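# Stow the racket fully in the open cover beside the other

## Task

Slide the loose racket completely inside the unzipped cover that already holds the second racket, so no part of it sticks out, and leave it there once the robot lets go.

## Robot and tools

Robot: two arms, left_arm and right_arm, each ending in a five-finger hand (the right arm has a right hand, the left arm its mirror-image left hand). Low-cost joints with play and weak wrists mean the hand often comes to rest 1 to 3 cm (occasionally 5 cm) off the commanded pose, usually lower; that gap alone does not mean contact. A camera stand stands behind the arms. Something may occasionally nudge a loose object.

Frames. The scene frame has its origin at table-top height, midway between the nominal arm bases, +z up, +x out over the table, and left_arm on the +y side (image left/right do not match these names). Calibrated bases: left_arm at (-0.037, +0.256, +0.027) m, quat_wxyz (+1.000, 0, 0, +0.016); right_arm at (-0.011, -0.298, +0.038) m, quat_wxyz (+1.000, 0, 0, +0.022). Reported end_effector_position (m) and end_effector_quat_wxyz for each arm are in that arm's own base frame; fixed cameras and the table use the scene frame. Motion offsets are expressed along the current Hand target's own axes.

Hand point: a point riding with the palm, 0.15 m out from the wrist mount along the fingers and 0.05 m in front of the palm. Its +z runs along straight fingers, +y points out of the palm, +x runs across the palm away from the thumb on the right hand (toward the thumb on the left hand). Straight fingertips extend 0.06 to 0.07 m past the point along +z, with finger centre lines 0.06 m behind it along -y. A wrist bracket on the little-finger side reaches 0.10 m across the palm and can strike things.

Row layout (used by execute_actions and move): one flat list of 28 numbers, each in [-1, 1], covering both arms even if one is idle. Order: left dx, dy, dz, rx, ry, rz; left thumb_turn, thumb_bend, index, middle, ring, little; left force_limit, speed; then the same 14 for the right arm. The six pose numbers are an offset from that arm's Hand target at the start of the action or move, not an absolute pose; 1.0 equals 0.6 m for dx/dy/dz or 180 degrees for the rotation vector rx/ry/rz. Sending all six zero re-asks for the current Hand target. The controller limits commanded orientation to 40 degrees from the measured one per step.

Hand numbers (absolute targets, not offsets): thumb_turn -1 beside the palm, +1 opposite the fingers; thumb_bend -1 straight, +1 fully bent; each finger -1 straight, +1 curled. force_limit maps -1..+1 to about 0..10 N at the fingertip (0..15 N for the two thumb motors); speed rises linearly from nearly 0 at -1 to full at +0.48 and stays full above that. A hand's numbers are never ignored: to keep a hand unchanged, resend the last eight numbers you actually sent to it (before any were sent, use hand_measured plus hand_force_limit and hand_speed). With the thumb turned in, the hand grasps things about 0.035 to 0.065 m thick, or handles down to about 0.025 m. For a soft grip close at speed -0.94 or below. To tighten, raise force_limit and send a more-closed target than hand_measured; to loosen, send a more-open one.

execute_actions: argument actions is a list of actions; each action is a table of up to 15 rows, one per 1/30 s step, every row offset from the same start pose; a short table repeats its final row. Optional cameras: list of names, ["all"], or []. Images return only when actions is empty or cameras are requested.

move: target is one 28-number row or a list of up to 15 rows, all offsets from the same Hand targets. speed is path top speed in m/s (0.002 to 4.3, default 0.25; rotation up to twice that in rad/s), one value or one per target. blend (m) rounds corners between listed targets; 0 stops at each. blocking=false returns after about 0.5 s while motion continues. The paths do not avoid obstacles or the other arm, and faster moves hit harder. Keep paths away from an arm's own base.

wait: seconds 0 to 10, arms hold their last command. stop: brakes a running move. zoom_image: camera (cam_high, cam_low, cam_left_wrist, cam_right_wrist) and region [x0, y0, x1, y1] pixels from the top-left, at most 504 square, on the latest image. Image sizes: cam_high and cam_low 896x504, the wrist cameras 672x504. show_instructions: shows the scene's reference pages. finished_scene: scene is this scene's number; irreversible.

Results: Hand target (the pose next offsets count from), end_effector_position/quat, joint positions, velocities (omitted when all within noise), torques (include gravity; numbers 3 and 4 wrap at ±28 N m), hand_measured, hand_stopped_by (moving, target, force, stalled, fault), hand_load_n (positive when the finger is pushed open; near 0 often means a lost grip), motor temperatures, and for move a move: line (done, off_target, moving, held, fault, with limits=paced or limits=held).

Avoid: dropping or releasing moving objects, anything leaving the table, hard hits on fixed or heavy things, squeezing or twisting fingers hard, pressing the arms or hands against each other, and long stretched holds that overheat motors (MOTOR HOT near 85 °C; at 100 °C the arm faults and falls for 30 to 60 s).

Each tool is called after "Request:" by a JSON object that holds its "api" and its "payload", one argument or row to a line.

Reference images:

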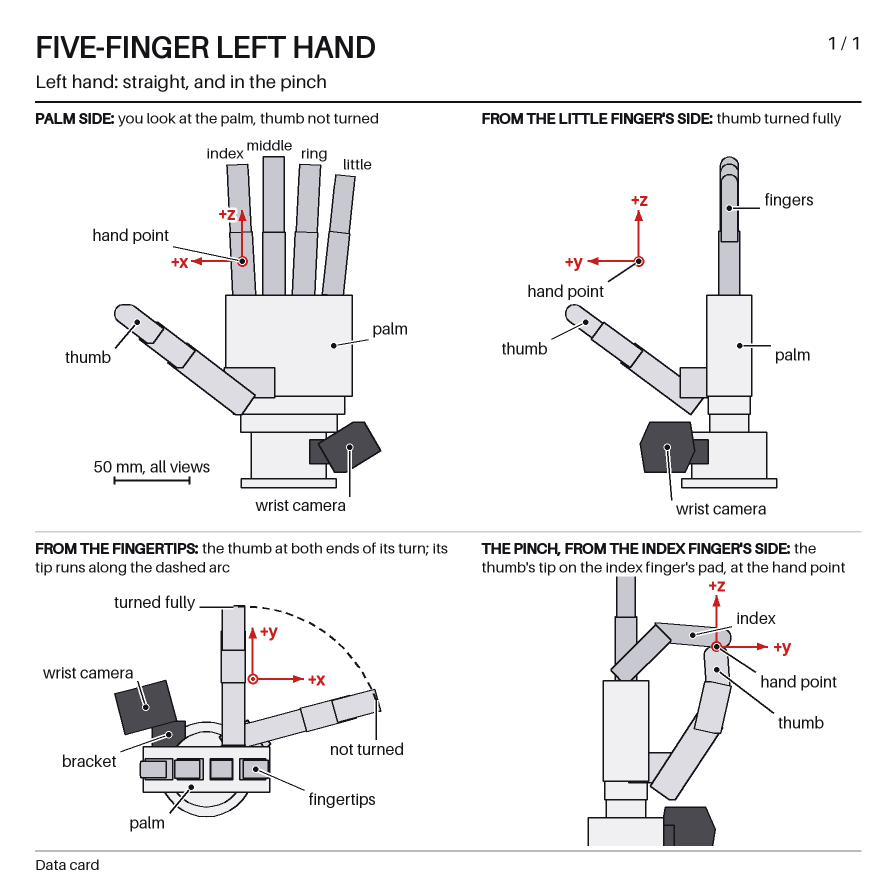

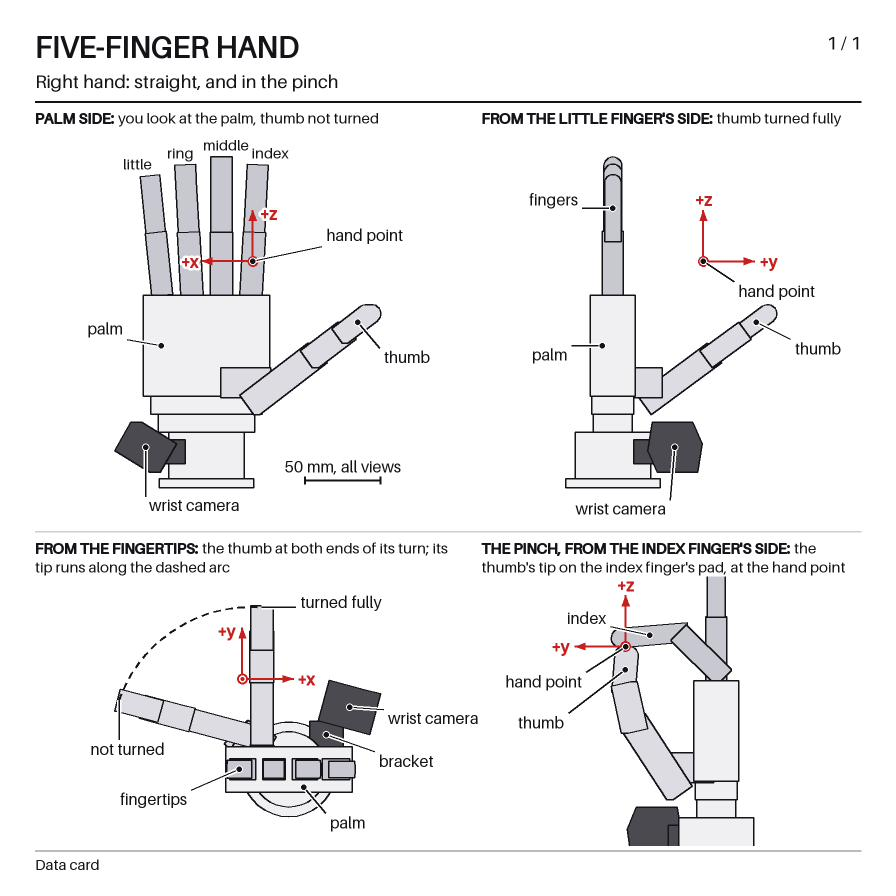

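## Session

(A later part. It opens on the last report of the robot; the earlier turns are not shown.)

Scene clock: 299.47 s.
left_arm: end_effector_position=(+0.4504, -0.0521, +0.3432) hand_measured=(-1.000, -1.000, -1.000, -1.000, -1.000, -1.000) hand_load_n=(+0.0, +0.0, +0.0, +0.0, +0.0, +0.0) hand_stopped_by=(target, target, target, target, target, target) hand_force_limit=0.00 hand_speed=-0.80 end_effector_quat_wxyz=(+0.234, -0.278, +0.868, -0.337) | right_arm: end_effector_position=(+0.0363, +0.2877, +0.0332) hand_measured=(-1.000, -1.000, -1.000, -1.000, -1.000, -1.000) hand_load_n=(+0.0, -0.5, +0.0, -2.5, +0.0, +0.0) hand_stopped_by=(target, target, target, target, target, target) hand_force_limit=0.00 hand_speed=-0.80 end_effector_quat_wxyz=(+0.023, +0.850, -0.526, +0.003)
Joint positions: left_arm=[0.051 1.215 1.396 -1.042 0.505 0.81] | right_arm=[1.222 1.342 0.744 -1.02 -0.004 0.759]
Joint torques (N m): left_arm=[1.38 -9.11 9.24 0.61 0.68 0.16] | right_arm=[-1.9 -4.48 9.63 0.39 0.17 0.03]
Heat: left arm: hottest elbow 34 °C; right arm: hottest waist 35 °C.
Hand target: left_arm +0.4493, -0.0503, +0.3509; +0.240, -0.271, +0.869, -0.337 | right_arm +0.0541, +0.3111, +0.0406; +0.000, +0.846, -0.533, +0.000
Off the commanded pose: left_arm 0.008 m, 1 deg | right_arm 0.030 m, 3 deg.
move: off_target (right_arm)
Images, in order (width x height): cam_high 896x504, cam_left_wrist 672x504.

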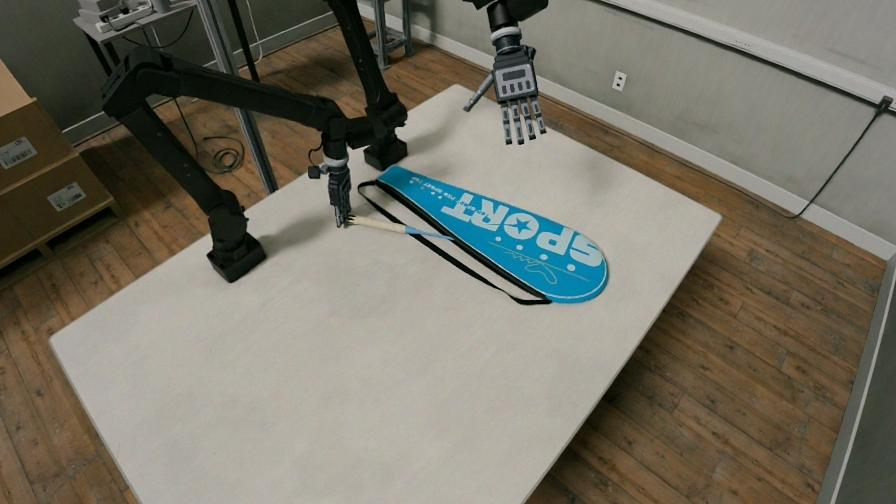

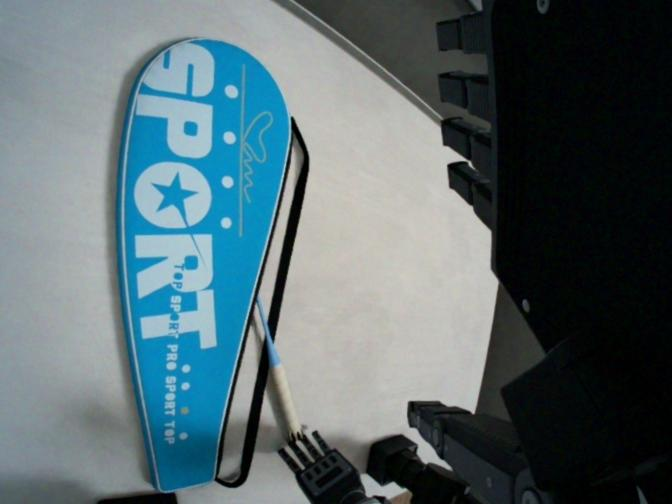

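Request:
{"api": "move", "payload": {
  "target": [0,0,0,0,0,0,-1,-1,-1,-1,-1,-1,0,-0.8, 0,-0.03,0,0,0,0,-1,-1,-1,-1,-1,-1,0,-0.8],
  "cameras": ["cam_high","cam_left_wrist"],
  "speed": 0.08
}}

Request:
{"api": "zoom_image", "payload": {
  "camera": "cam_high",
  "region": [300, 150, 450, 250]
}}

Scene clock: 303.73 s.
left_arm: end_effector_position=(+0.4504, -0.0521, +0.3432) hand_measured=(-1.000, -1.000, -1.000, -1.000, -1.000, -1.000) hand_load_n=(+0.0, +0.0, +0.0, +0.0, +0.0, +0.0) hand_stopped_by=(target, target, target, target, target, target) hand_force_limit=0.00 hand_speed=-0.80 end_effector_quat_wxyz=(+0.234, -0.278, +0.868, -0.337) | right_arm: end_effector_position=(+0.0462, +0.2920, +0.0340) hand_measured=(-1.000, -1.000, -1.000, -1.000, -1.000, -1.000) hand_load_n=(+0.0, +0.0, +0.0, -5.0, -1.5, +0.0) hand_stopped_by=(target, target, target, target, target, target) hand_force_limit=0.00 hand_speed=-0.80 end_effector_quat_wxyz=(+0.027, +0.852, -0.523, -0.001)
Joint positions: left_arm=[0.051 1.215 1.396 -1.042 0.505 0.81] | right_arm=[1.193 1.368 0.769 -1.025 -0.012 0.723]
Joint torques (N m): left_arm=[1.38 -9 9.22 0.61 0.68 0.16] | right_arm=[-2.49 -4.42 10.24 0.55 0.49 0.06]
Heat: left arm: hottest elbow 34 °C; right arm: hottest waist 35 °C.
Hand target: left_arm +0.4493, -0.0503, +0.3509; +0.240, -0.271, +0.869, -0.337 | right_arm +0.0704, +0.3189, +0.0406; +0.000, +0.846, -0.533, +0.000
Off the commanded pose: left_arm 0.008 m, 1 deg | right_arm 0.037 m, 3 deg.
move: off_target (right_arm)
Images, in order (width x height): cam_high 896x504, cam_left_wrist 672x504.

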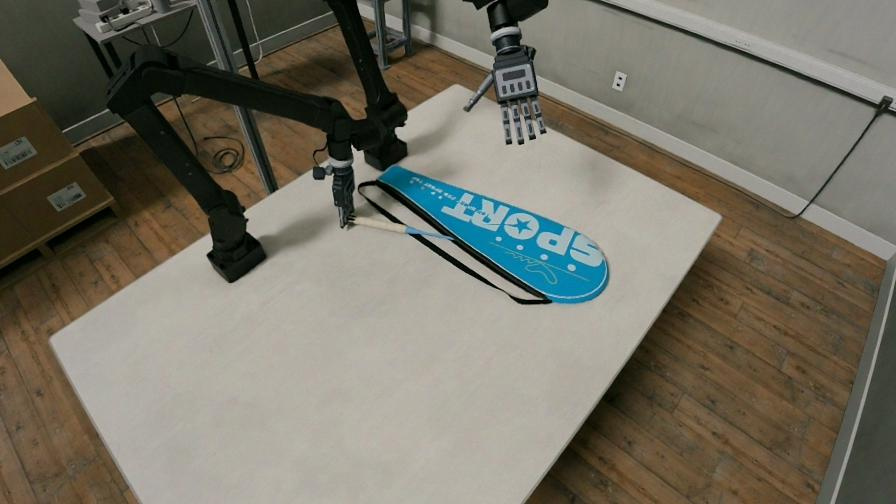

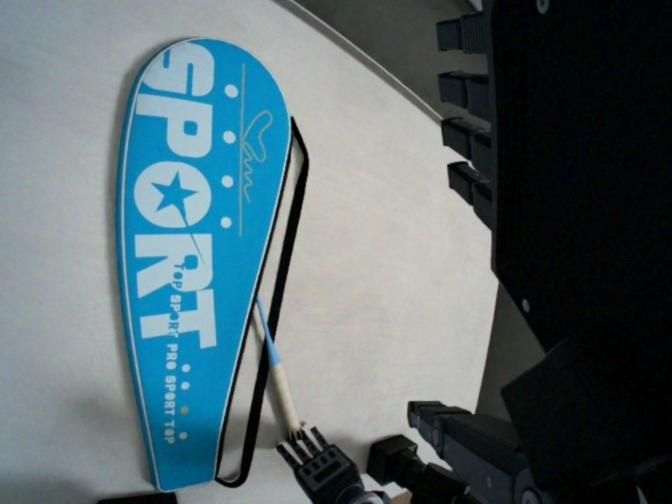

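Scaled by 3.360 from the camera's 896x504 image, which has a finer 1280x720 frame.

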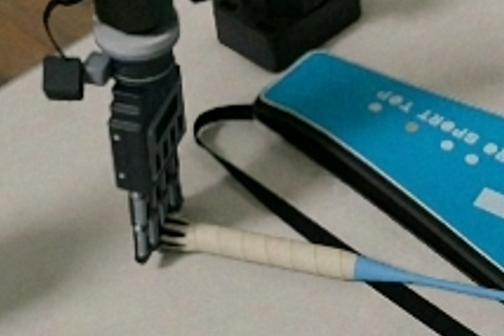

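Request:
{"api": "move", "payload": {
  "target": [
    [0,0,0,0,0,0,-1,-1,-1,-1,-1,-1,0,-0.8, 0,0.06,-0.02,0,0,0,-1,-1,-1,-1,-1,-1,0,-0.8],
    [0,0,0,0,0,0,-1,-1,-1,-1,-1,-1,0,-0.8, 0,0,-0.025,0,0,0,-1,-1,-1,-1,-1,-1,0,-0.8]
  ],
  "cameras": ["cam_high","cam_left_wrist"],
  "speed": 0.08
}}

Request:
{"api": "zoom_image", "payload": {
  "camera": "cam_high",
  "region": [300, 150, 450, 250]
}}

Scene clock: 316.03 s.
left_arm: end_effector_position=(+0.4504, -0.0521, +0.3432) hand_measured=(-1.000, -1.000, -1.000, -1.000, -1.000, -1.000) hand_load_n=(+0.0, +0.0, +0.0, +0.0, +0.0, +0.0) hand_stopped_by=(target, target, target, target, target, target) hand_force_limit=0.00 hand_speed=-0.80 end_effector_quat_wxyz=(+0.234, -0.278, +0.868, -0.337) | right_arm: end_effector_position=(+0.0522, +0.2949, +0.0389) hand_measured=(-1.000, -1.000, -1.000, -1.000, -1.000, -1.000) hand_load_n=(+0.0, +0.0, +0.0, +0.0, -1.0, +0.0) hand_stopped_by=(target, target, target, target, target, target) hand_force_limit=0.00 hand_speed=-0.80 end_effector_quat_wxyz=(+0.024, +0.849, -0.528, +0.003)
Joint positions: left_arm=[0.051 1.215 1.396 -1.042 0.505 0.81] | right_arm=[1.184 1.365 0.784 -1.038 -0.002 0.727]
Joint torques (N m): left_arm=[1.44 -9.05 9.22 0.62 0.68 0.16] | right_arm=[-1.73 -5.71 10.85 -0.53 0.1 0.02]
Heat: left arm: hottest elbow 34 °C; right arm: hottest elbow 37 °C.
Hand target: left_arm +0.4493, -0.0503, +0.3509; +0.240, -0.271, +0.869, -0.337 | right_arm +0.0704, +0.3189, +0.0556; +0.000, +0.846, -0.533, +0.000
Off the commanded pose: left_arm 0.008 m, 1 deg | right_arm 0.034 m, 3 deg.
move: off_target (right_arm)
Images, in order (width x height): cam_high 896x504, cam_left_wrist 672x504.

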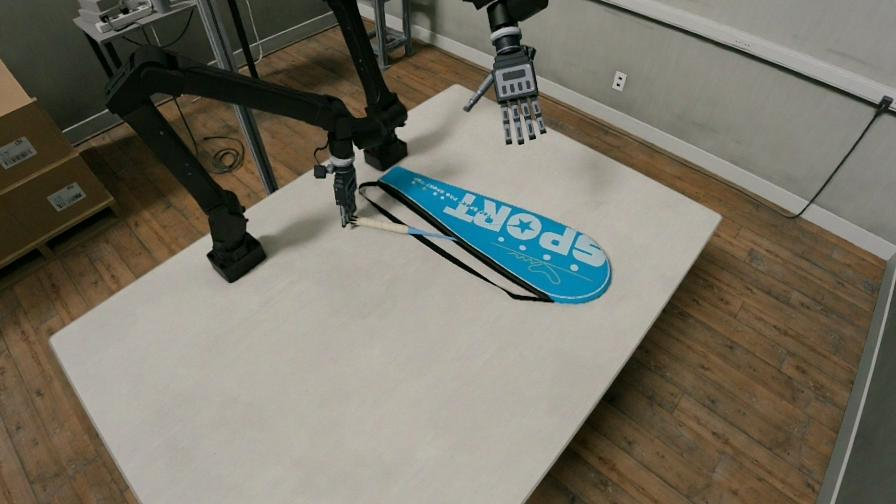

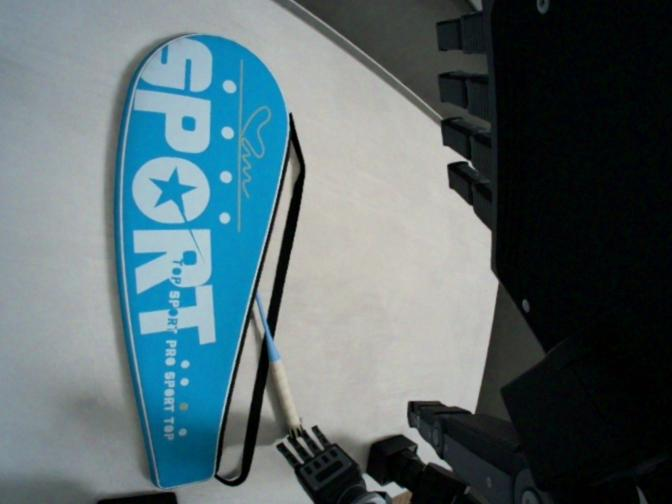

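Scaled by 3.360 from the camera's 896x504 image, which has a finer 1280x720 frame.

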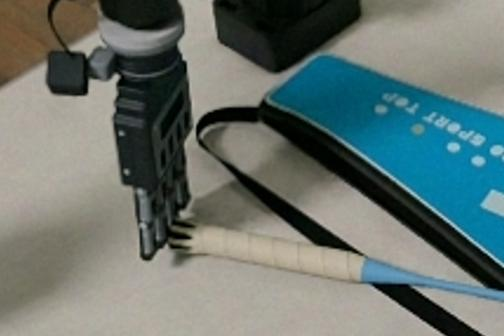

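Request:
{"api": "move", "payload": {
  "target": [
    [0,0,0,0,0,0,-1,-1,-1,-1,-1,-1,0,-0.8, 0,0.06,0,0,0,0,-1,-1,-1,-1,-1,-1,0,-0.8],
    [0,0,0,0,0,0,-1,-1,-1,-1,-1,-1,0,-0.8, 0,0.06,-0.1667,0,0,0,-1,-1,-1,-1,-1,-1,0,-0.8],
    [0,0,0,0,0,0,-1,-1,-1,-1,-1,-1,0,-0.8, 0.2845,-0.0957,-0.1073,0.2248,-0.2254,-0.4629,-1,-1,-1,-1,-1,-1,0,-0.8]
  ],
  "cameras": ["all"],
  "speed": [0.1,0.15,0.25],
  "blend": [0,0.02,0]
}}

Scene clock: 351.80 s.
left_arm: end_effector_position=(+0.4504, -0.0521, +0.3432) hand_measured=(-1.000, -1.000, -1.000, -1.000, -1.000, -1.000) hand_load_n=(+0.0, +0.0, +0.0, +0.0, +0.0, +0.0) hand_stopped_by=(target, target, target, target, target, target) hand_force_limit=0.00 hand_speed=-0.80 end_effector_quat_wxyz=(+0.234, -0.278, +0.868, -0.337) | right_arm: end_effector_position=(+0.1736, +0.1841, +0.1032) hand_measured=(-1.000, -1.000, -1.000, -1.000, -1.000, -1.000) hand_load_n=(+0.0, -0.5, +0.0, -0.5, +0.0, +0.0) hand_stopped_by=(target, target, target, target, target, target) hand_force_limit=0.00 hand_speed=-0.80 end_effector_quat_wxyz=(-0.420, +0.879, +0.193, -0.118)
Joint positions: left_arm=[0.051 1.215 1.396 -1.042 0.505 0.81] | right_arm=[0.362 1.19 0.743 -1.286 -0.894 -1.72]
Joint torques (N m): left_arm=[1.44 -9.05 9.22 0.62 0.68 0.16] | right_arm=[-1.44 -3.96 10.85 -0.88 -0.84 0.02]
Heat: left arm: hottest elbow 35 °C; right arm: hottest elbow 38 °C.
Hand target: left_arm +0.4493, -0.0503, +0.3509; +0.240, -0.271, +0.869, -0.337 | right_arm +0.1959, +0.1898, +0.1200; -0.426, +0.877, +0.200, -0.098
Off the commanded pose: left_arm 0.008 m, 1 deg | right_arm 0.029 m, 3 deg.
move: off_target (right_arm)

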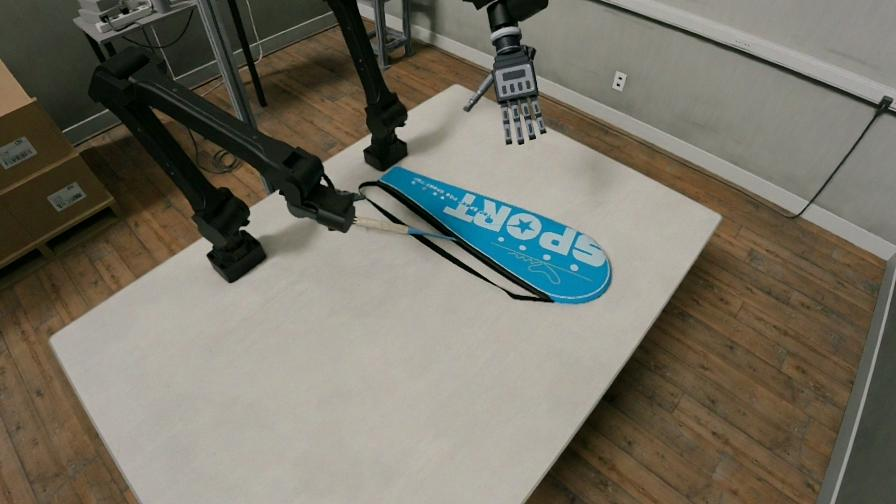

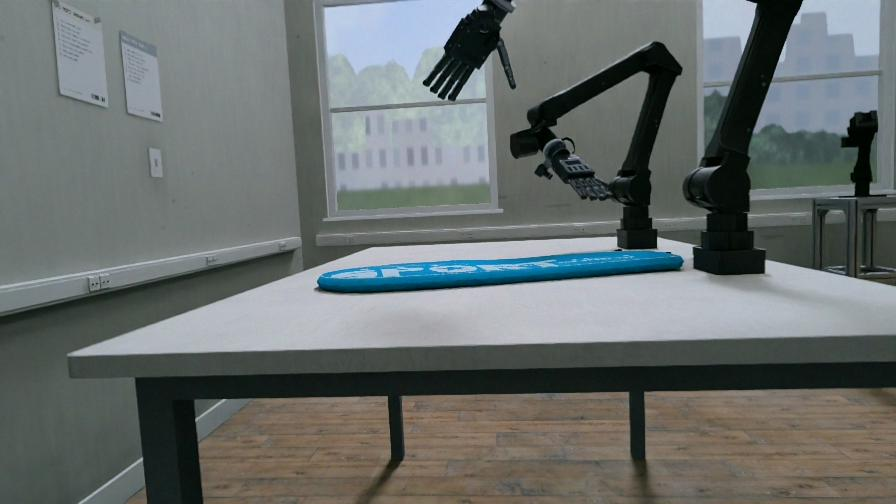

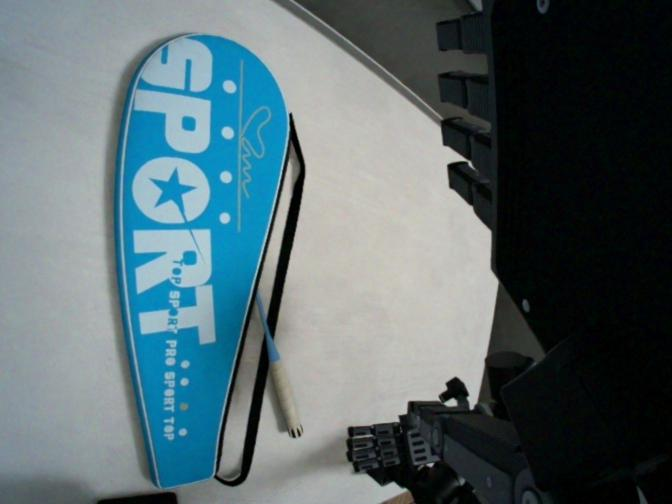

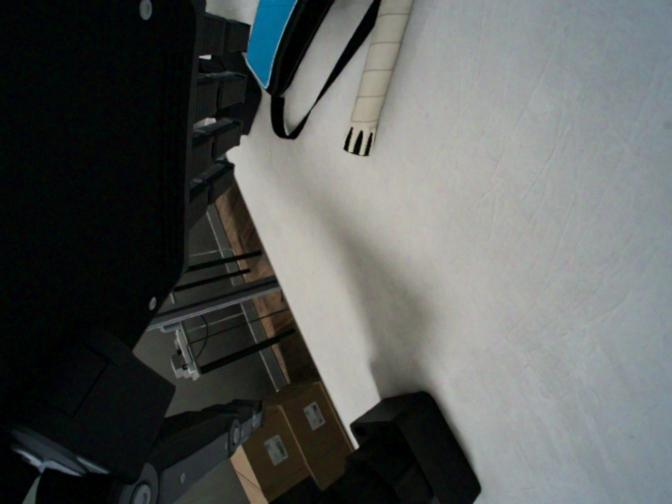

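Request:
{"api": "move", "payload": {
  "target": [0,0,0,0,0,0,-1,-1,-1,-1,-1,-1,0,-0.8, 0.0255,0.129,0.0947,0,0,0,-1,-1,-1,-1,-1,-1,0,-0.8],
  "cameras": ["cam_high","cam_left_wrist","cam_right_wrist"],
  "speed": 0.12
}}

Request:
{"api": "zoom_image", "payload": {
  "camera": "cam_left_wrist",
  "region": [200, 260, 460, 500]
}}

Scene clock: 360.17 s.
left_arm: end_effector_position=(+0.4504, -0.0521, +0.3432) hand_measured=(-1.000, -1.000, -1.000, -1.000, -1.000, -1.000) hand_load_n=(+0.0, +0.0, +0.0, +0.0, +0.0, +0.0) hand_stopped_by=(target, target, target, target, target, target) hand_force_limit=0.00 hand_speed=-0.80 end_effector_quat_wxyz=(+0.234, -0.278, +0.868, -0.337) | right_arm: end_effector_position=(+0.2055, +0.1960, +0.0271) hand_measured=(-1.000, -1.000, -1.000, -1.000, -1.000, -1.000) hand_load_n=(-0.5, +0.0, +0.0, +0.0, +0.0, +0.0) hand_stopped_by=(target, target, target, target, target, target) hand_force_limit=0.00 hand_speed=-0.80 end_effector_quat_wxyz=(-0.423, +0.877, +0.204, -0.105)
Joint positions: left_arm=[0.051 1.215 1.396 -1.042 0.505 0.81] | right_arm=[0.362 1.402 0.697 -1.004 -0.894 -1.733]
Joint torques (N m): left_arm=[1.44 -9.05 9.22 0.61 0.68 0.16] | right_arm=[-1.38 -5.42 5.19 0.16 -0.84 0.06]
Heat: left arm: hottest elbow 35 °C; right arm: hottest elbow 38 °C.
Hand target: left_arm +0.4493, -0.0503, +0.3509; +0.240, -0.271, +0.869, -0.337 | right_arm +0.2110, +0.1936, +0.0240; -0.426, +0.877, +0.200, -0.098
Off the commanded pose: left_arm 0.008 m, 1 deg | right_arm 0.007 m, 1 deg.
move: done
Images, in order (width x height): cam_high 896x504, cam_left_wrist 672x504, cam_right_wrist 672x504.

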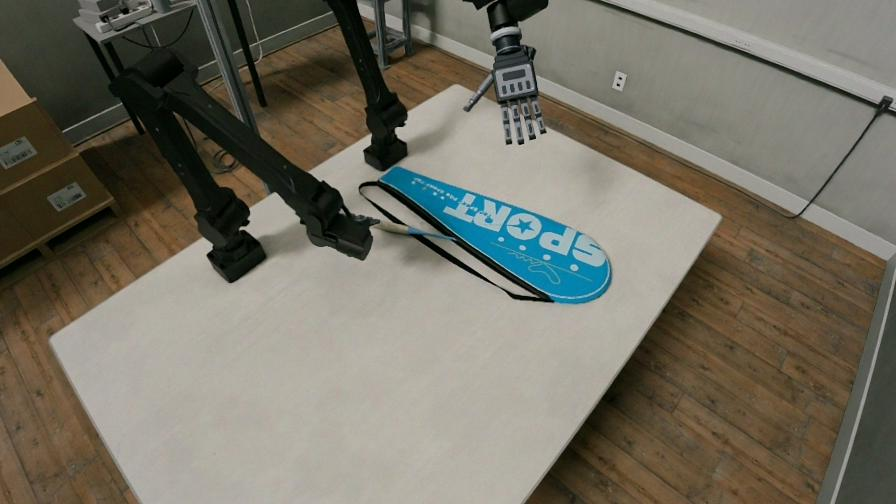

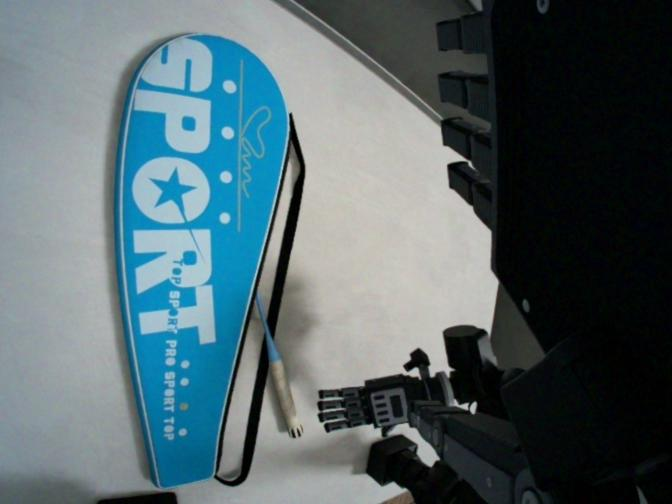

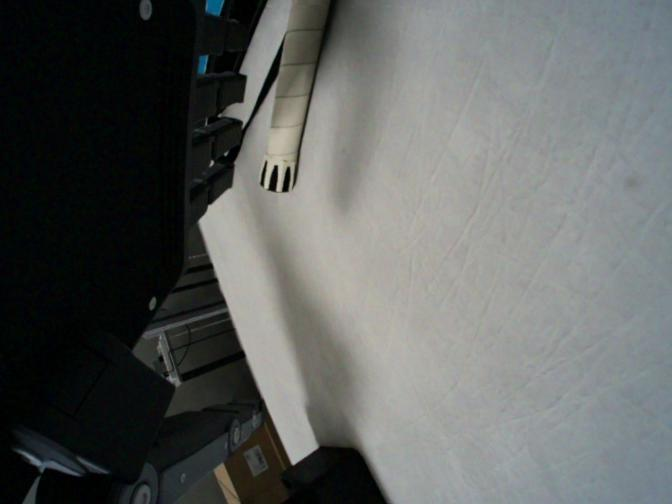

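Scaled by 1.938 from the camera's 672x504 image, which has a finer 960x720 frame.

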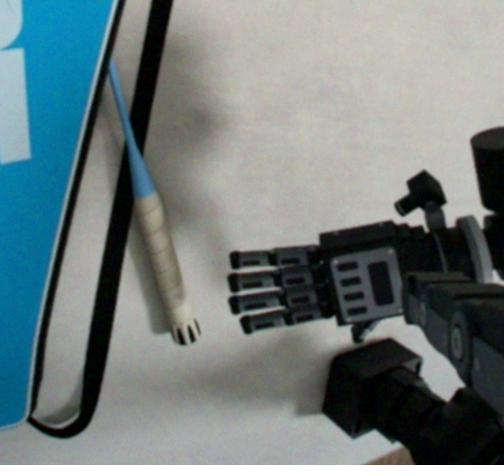

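Request:
{"api": "move", "payload": {
  "target": [0,0,0,0,0,0,-1,-1,-1,-1,-1,-1,0,-0.8, 0,0.0657,0.0513,0,0,0,-1,-1,-1,-1,-1,-1,0,-0.8],
  "cameras": ["cam_left_wrist","cam_low"],
  "speed": 0.08
}}

Request:
{"api": "zoom_image", "payload": {
  "camera": "cam_left_wrist",
  "region": [200, 260, 460, 500]
}}

Scene clock: 365.07 s.
left_arm: end_effector_position=(+0.4504, -0.0521, +0.3432) hand_measured=(-1.000, -1.000, -1.000, -1.000, -1.000, -1.000) hand_load_n=(+0.0, +0.0, +0.0, +0.0, +0.0, +0.0) hand_stopped_by=(target, target, target, target, target, target) hand_force_limit=0.00 hand_speed=-0.80 end_effector_quat_wxyz=(+0.234, -0.278, +0.868, -0.337) | right_arm: end_effector_position=(+0.2062, +0.1963, -0.0228) hand_measured=(-1.000, -1.000, -1.000, -1.000, -1.000, -1.000) hand_load_n=(+0.0, +0.0, +0.0, +0.0, +0.0, +0.0) hand_stopped_by=(target, target, target, target, target, target) hand_force_limit=0.00 hand_speed=-0.80 end_effector_quat_wxyz=(-0.423, +0.877, +0.204, -0.105)
Joint positions: left_arm=[0.051 1.215 1.396 -1.042 0.505 0.81] | right_arm=[0.362 1.526 0.648 -0.83 -0.894 -1.733]
Joint torques (N m): left_arm=[1.38 -9.05 9.21 0.62 0.68 0.16] | right_arm=[-1.38 -5.95 4.22 0.17 -0.82 0.05]
Heat: left arm: hottest elbow 35 °C; right arm: hottest elbow 38 °C.
Hand target: left_arm +0.4493, -0.0503, +0.3509; +0.240, -0.271, +0.869, -0.337 | right_arm +0.2110, +0.1935, -0.0260; -0.426, +0.877, +0.200, -0.098
Off the commanded pose: left_arm 0.008 m, 1 deg | right_arm 0.006 m, 1 deg.
move: done
Images, in order (width x height): cam_low 896x504, cam_left_wrist 672x504.

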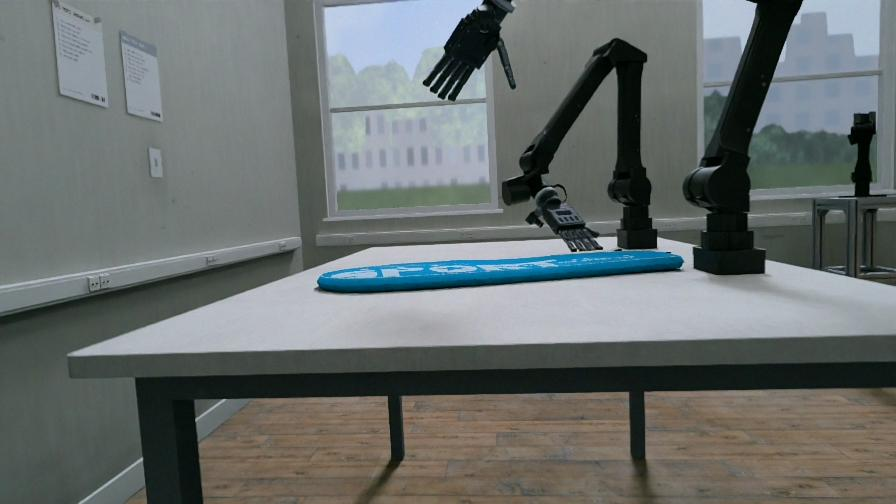

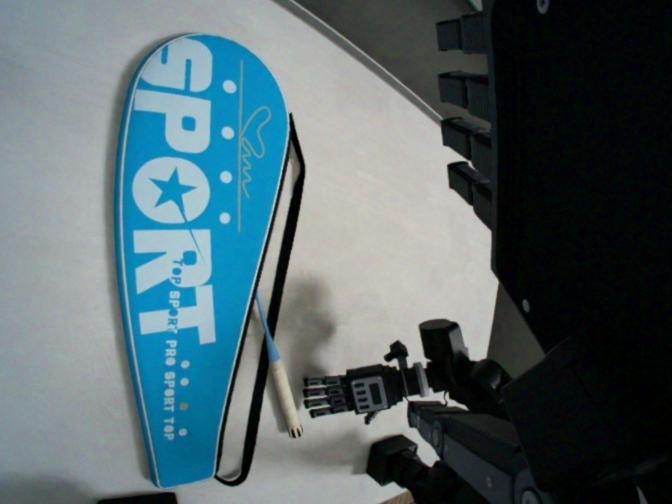

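Scaled by 1.938 from the camera's 672x504 image, which has a finer 960x720 frame.

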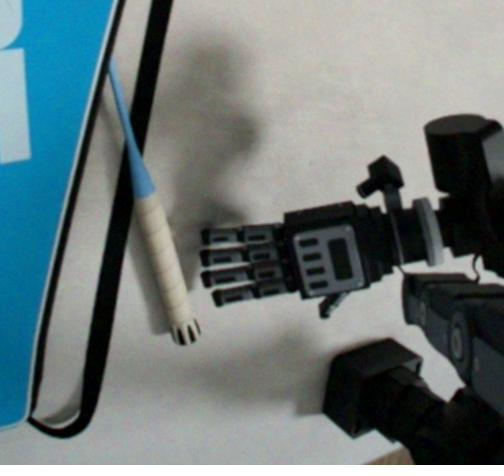

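Request:
{"api": "move", "payload": {
  "target": [
    [0,0,0,0,0,0,-1,-1,-1,-1,-1,-1,0,-0.8, 0,-0.0113,0.0335,0,0,0,-1,-1,-1,-1,-1,-1,0,-0.8],
    [0,0,0,0,0,0,-1,-1,-1,-1,-1,-1,0,-0.8, -0.0127,-0.0655,0.1028,0,0.0219,0.0171,-1,-1,-1,-1,-1,-1,0,-0.8]
  ],
  "cameras": ["cam_left_wrist","cam_high","cam_right_wrist"],
  "speed": 0.06,
  "blend": 0.01
}}

Request:
{"api": "zoom_image", "payload": {
  "camera": "cam_left_wrist",
  "region": [200, 260, 460, 500]
}}

Scene clock: 379.30 s.
left_arm: end_effector_position=(+0.4504, -0.0521, +0.3432) hand_measured=(-1.000, -1.000, -1.000, -1.000, -1.000, -1.000) hand_load_n=(+0.0, +0.0, +0.0, -0.5, +0.0, +0.0) hand_stopped_by=(target, target, target, target, target, target) hand_force_limit=0.00 hand_speed=-0.80 end_effector_quat_wxyz=(+0.234, -0.278, +0.868, -0.337) | right_arm: end_effector_position=(+0.1718, +0.2492, -0.0366) hand_measured=(-1.000, -1.000, -1.000, -1.000, -1.000, -1.000) hand_load_n=(+0.0, +0.0, +0.0, +0.5, +0.0, +0.0) hand_stopped_by=(target, target, target, target, target, target) hand_force_limit=0.00 hand_speed=-0.80 end_effector_quat_wxyz=(-0.429, +0.886, +0.149, -0.091)
Joint positions: left_arm=[0.051 1.215 1.396 -1.042 0.505 0.81] | right_arm=[0.558 1.474 0.516 -0.384 -0.886 -1.237]
Joint torques (N m): left_arm=[1.38 -9.05 9.24 0.59 0.67 0.17] | right_arm=[1.26 -7.24 4.21 1.06 -0.25 0.24]
Heat: left arm: hottest elbow 35 °C; right arm: hottest elbow 37 °C.
Hand target: left_arm +0.4493, -0.0503, +0.3509; +0.240, -0.271, +0.869, -0.337 | right_arm +0.1725, +0.2558, -0.0331; -0.430, +0.885, +0.162, -0.079
Off the commanded pose: left_arm 0.008 m, 1 deg | right_arm 0.007 m, 2 deg.
move: done
Images, in order (width x height): cam_high 896x504, cam_left_wrist 672x504, cam_right_wrist 672x504.

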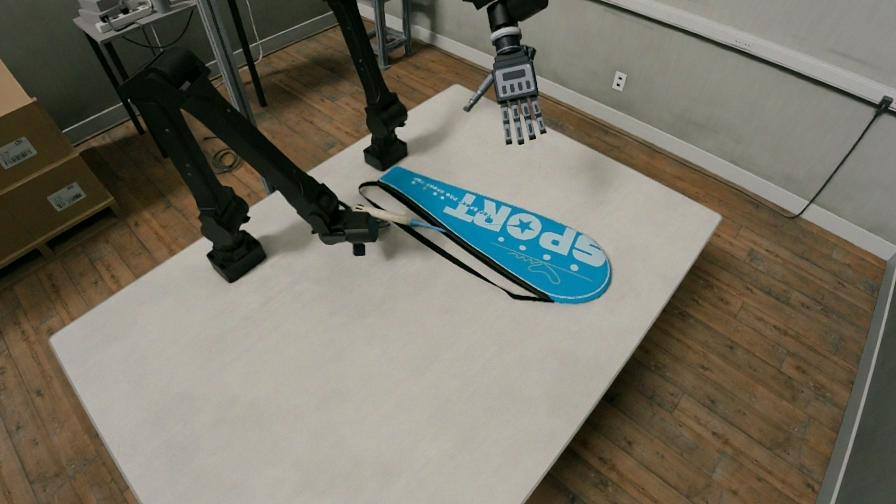

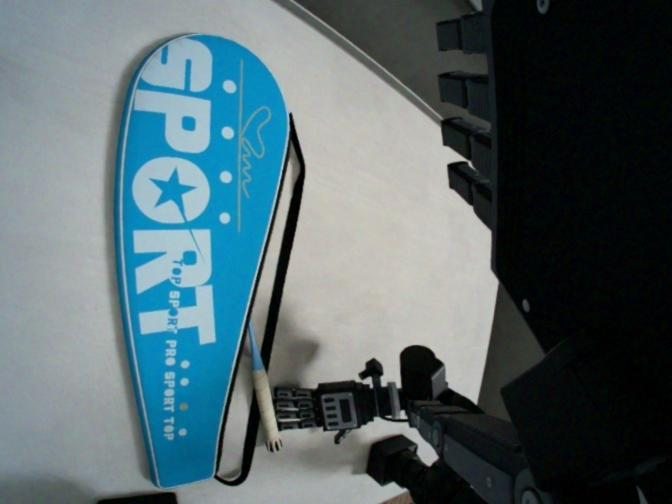

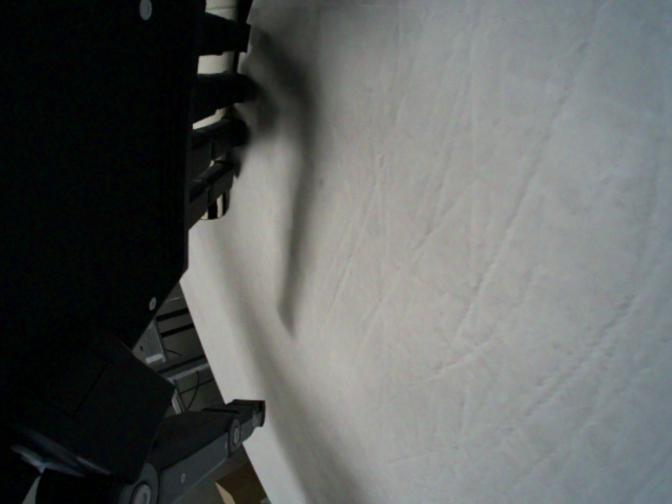

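Scaled by 1.938 from the camera's 672x504 image, which has a finer 960x720 frame.

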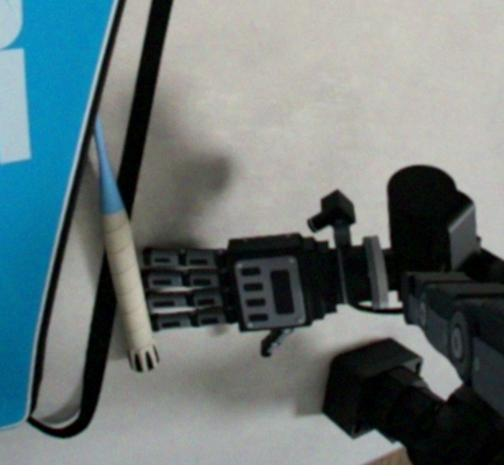

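Request:
{"api": "move", "payload": {
  "target": [
    [0,0,0,0,0,0,-1,-1,-1,-1,-1,-1,0,-0.8, 0.005,-0.0528,0.054,0,0.0219,0.0171,-1,-1,-1,-1,-1,-1,0,-0.8]
  ],
  "cameras": ["cam_left_wrist","cam_high","cam_right_wrist"],
  "speed": 0.06
}}

Request:
{"api": "zoom_image", "payload": {
  "camera": "cam_left_wrist",
  "region": [200, 260, 460, 500]
}}

Request:
{"api": "zoom_image", "payload": {
  "camera": "cam_high",
  "region": [320, 150, 470, 250]
}}

Scene clock: 391.23 s.
left_arm: end_effector_position=(+0.4504, -0.0521, +0.3432) hand_measured=(-1.000, -1.000, -1.000, -1.000, -1.000, -1.000) hand_load_n=(+0.0, +0.0, -0.5, +0.0, +0.0, +0.0) hand_stopped_by=(target, target, target, target, target, target) hand_force_limit=0.00 hand_speed=-0.80 end_effector_quat_wxyz=(+0.234, -0.278, +0.868, -0.337) | right_arm: end_effector_position=(+0.1587, +0.2907, -0.0343) hand_measured=(-1.000, -1.000, -1.000, -1.000, -1.000, -1.000) hand_load_n=(+0.0, +0.0, +0.0, +0.0, +0.0, +0.0) hand_stopped_by=(target, target, target, target, target, target) hand_force_limit=0.00 hand_speed=-0.80 end_effector_quat_wxyz=(-0.426, +0.895, +0.111, -0.073)
Joint positions: left_arm=[0.051 1.215 1.396 -1.042 0.505 0.81] | right_arm=[0.707 1.454 0.483 -0.136 -0.795 -0.914]
Joint torques (N m): left_arm=[1.38 -9.11 9.22 0.59 0.67 0.16] | right_arm=[1.08 -7.36 4.55 1.48 -0.2 0.27]
Heat: left arm: hottest elbow 35 °C; right arm: hottest elbow 36 °C.
Hand target: left_arm +0.4493, -0.0503, +0.3509; +0.240, -0.271, +0.869, -0.337 | right_arm +0.1594, +0.2990, -0.0282; -0.433, +0.891, +0.123, -0.060
Off the commanded pose: left_arm 0.008 m, 1 deg | right_arm 0.010 m, 2 deg.
move: done
Images, in order (width x height): cam_high 896x504, cam_left_wrist 672x504, cam_right_wrist 672x504.

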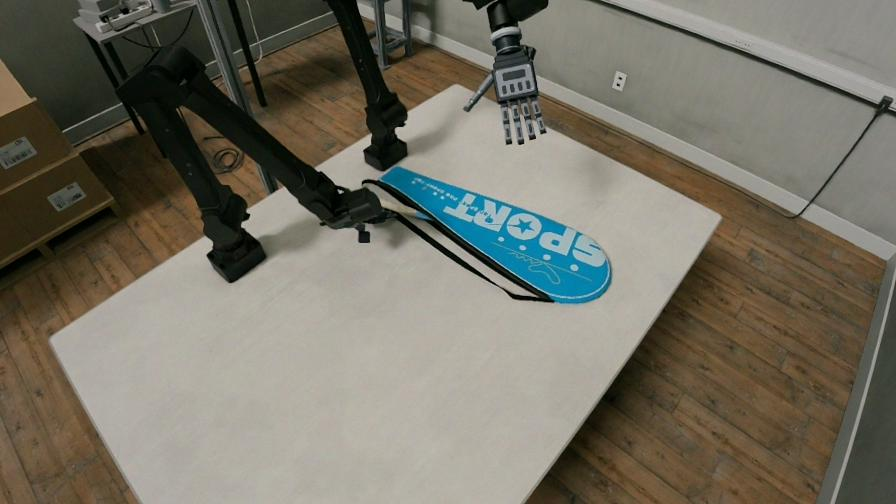

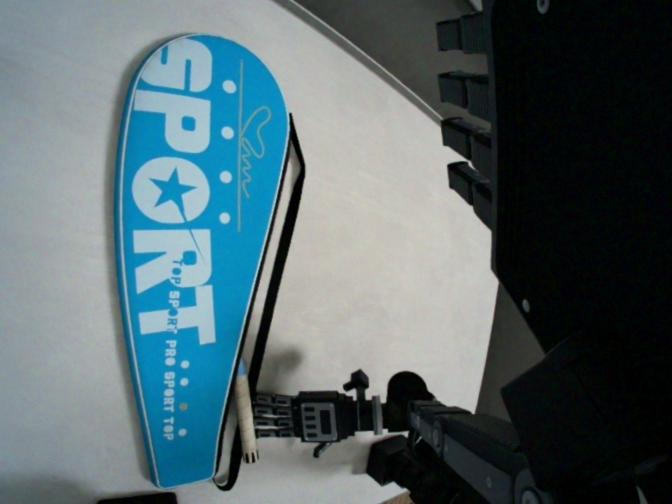

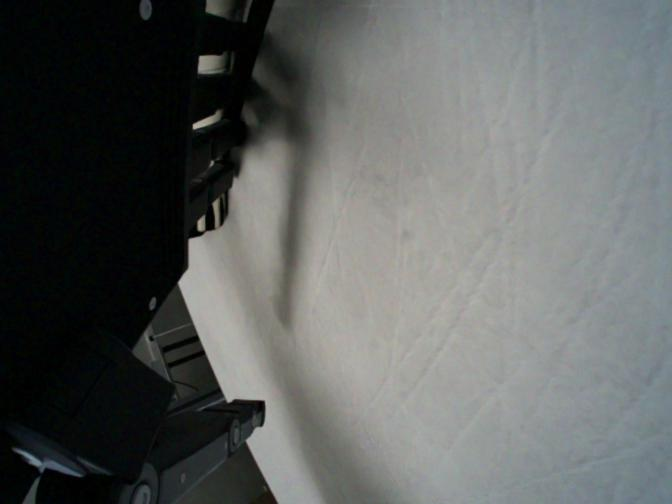

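Scaled by 1.938 from the camera's 672x504 image, which has a finer 960x720 frame.

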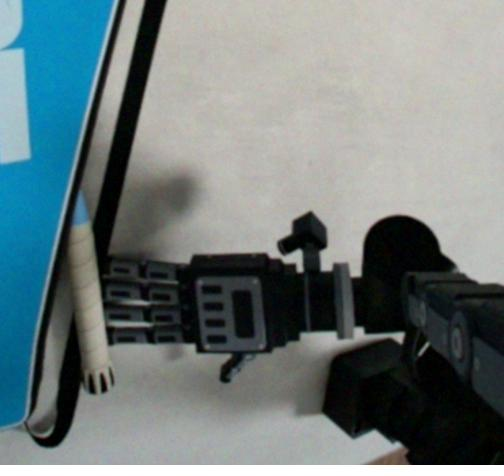

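Scaled by 3.360 from the camera's 896x504 image, which has a finer 1280x720 frame.

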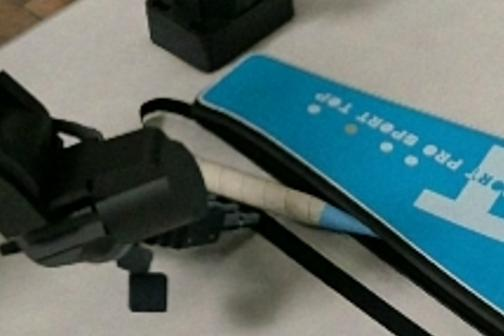

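Request:
{"api": "move", "payload": {
  "target": [
    [0,0,0,0,0,0,-1,-1,-1,-1,-1,-1,0,-0.8, 0.0067,-0.0633,0.0648,0,0.0263,0.0205,-1,-1,-1,-1,-1,-1,0,-0.8]
  ],
  "cameras": ["cam_left_wrist","cam_high","cam_right_wrist"],
  "speed": 0.06
}}

Request:
{"api": "zoom_image", "payload": {
  "camera": "cam_left_wrist",
  "region": [200, 260, 460, 500]
}}

Request:
{"api": "zoom_image", "payload": {
  "camera": "cam_high",
  "region": [320, 150, 470, 250]
}}

Scene clock: 402.20 s.
left_arm: end_effector_position=(+0.4504, -0.0521, +0.3432) hand_measured=(-1.000, -1.000, -1.000, -1.000, -1.000, -1.000) hand_load_n=(+0.0, +0.0, +0.0, +0.0, +0.0, +0.0) hand_stopped_by=(target, target, target, target, target, target) hand_force_limit=0.00 hand_speed=-0.80 end_effector_quat_wxyz=(+0.234, -0.278, +0.868, -0.337) | right_arm: end_effector_position=(+0.1443, +0.3382, -0.0287) hand_measured=(-1.000, -1.000, -1.000, -1.000, -1.000, -1.000) hand_load_n=(+0.0, +0.0, +0.0, -1.0, +0.0, +0.0) hand_stopped_by=(target, target, target, target, target, target) hand_force_limit=0.00 hand_speed=-0.80 end_effector_quat_wxyz=(-0.424, +0.902, +0.069, -0.046)
Joint positions: left_arm=[0.051 1.215 1.396 -1.042 0.505 0.81] | right_arm=[0.873 1.454 0.483 0.055 -0.638 -0.628]
Joint torques (N m): left_arm=[1.44 -9.11 9.22 0.58 0.68 0.16] | right_arm=[0.97 -5.95 6.15 1.88 -0.27 0.26]
Heat: left arm: hottest elbow 35 °C; right arm: hottest elbow 35 °C.
Hand target: left_arm +0.4493, -0.0503, +0.3509; +0.240, -0.271, +0.869, -0.337 | right_arm +0.1486, +0.3521, -0.0223; -0.436, +0.896, +0.076, -0.037
Off the commanded pose: left_arm 0.008 m, 1 deg | right_arm 0.016 m, 2 deg.
move: off_target (right_arm)
Images, in order (width x height): cam_high 896x504, cam_left_wrist 672x504, cam_right_wrist 672x504.

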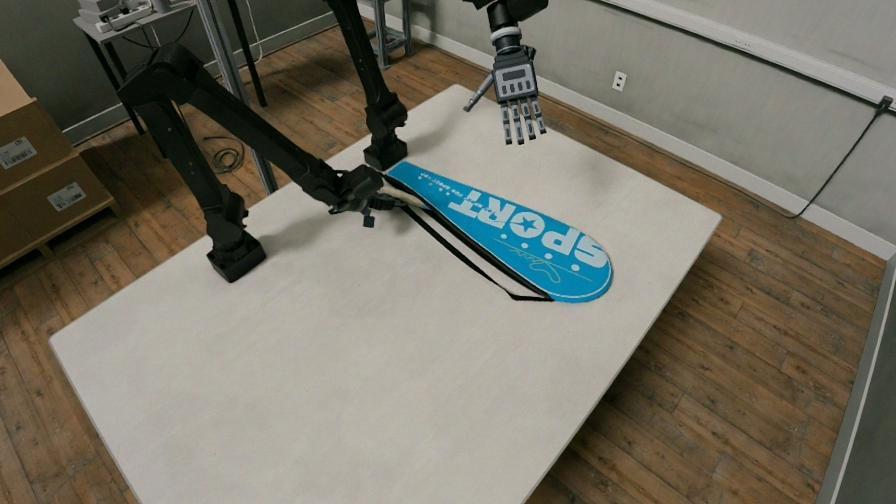

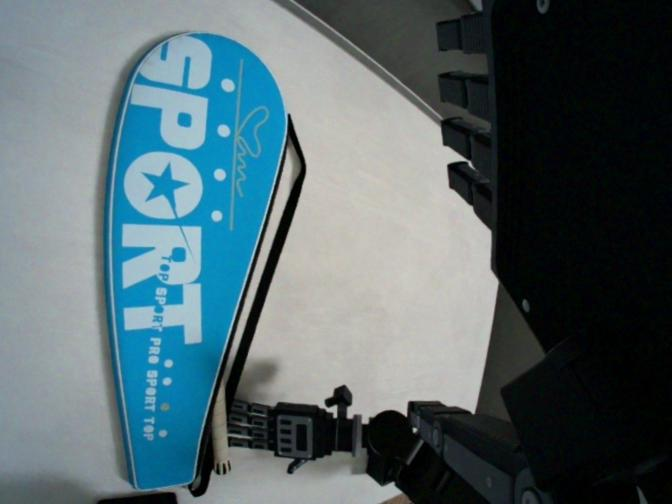

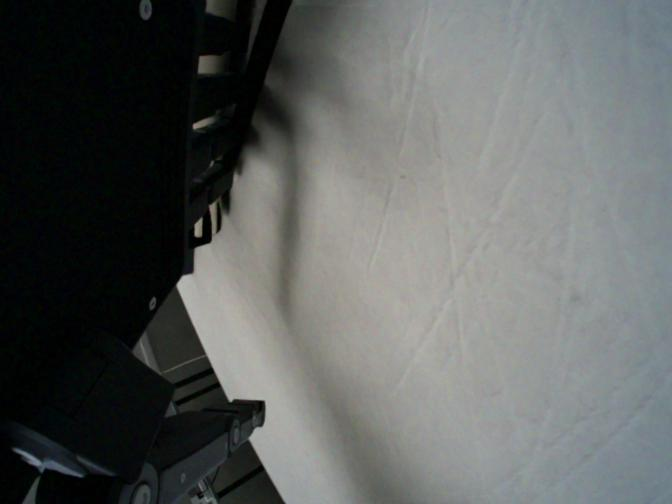

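Scaled by 1.938 from the camera's 672x504 image, which has a finer 960x720 frame.

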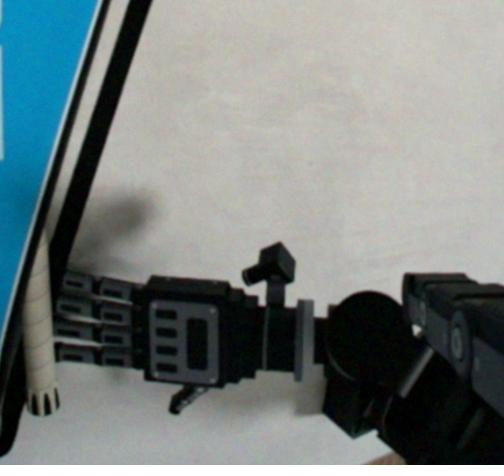

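Scaled by 3.360 from the camera's 896x504 image, which has a finer 1280x720 frame.

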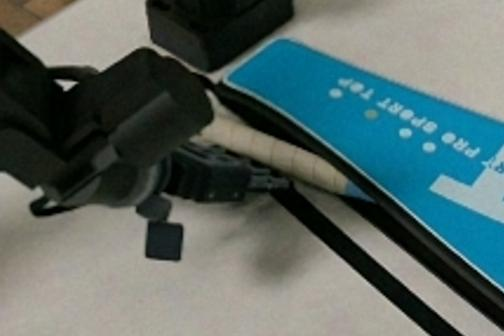

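Request:
{"api": "zoom_image", "payload": {
  "camera": "cam_high",
  "region": [380, 140, 630, 310]
}}

Scaled by 2.016 from the camera's 896x504 image, which has a finer 1280x720 frame.

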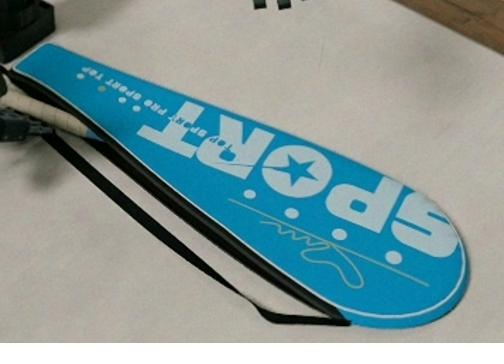

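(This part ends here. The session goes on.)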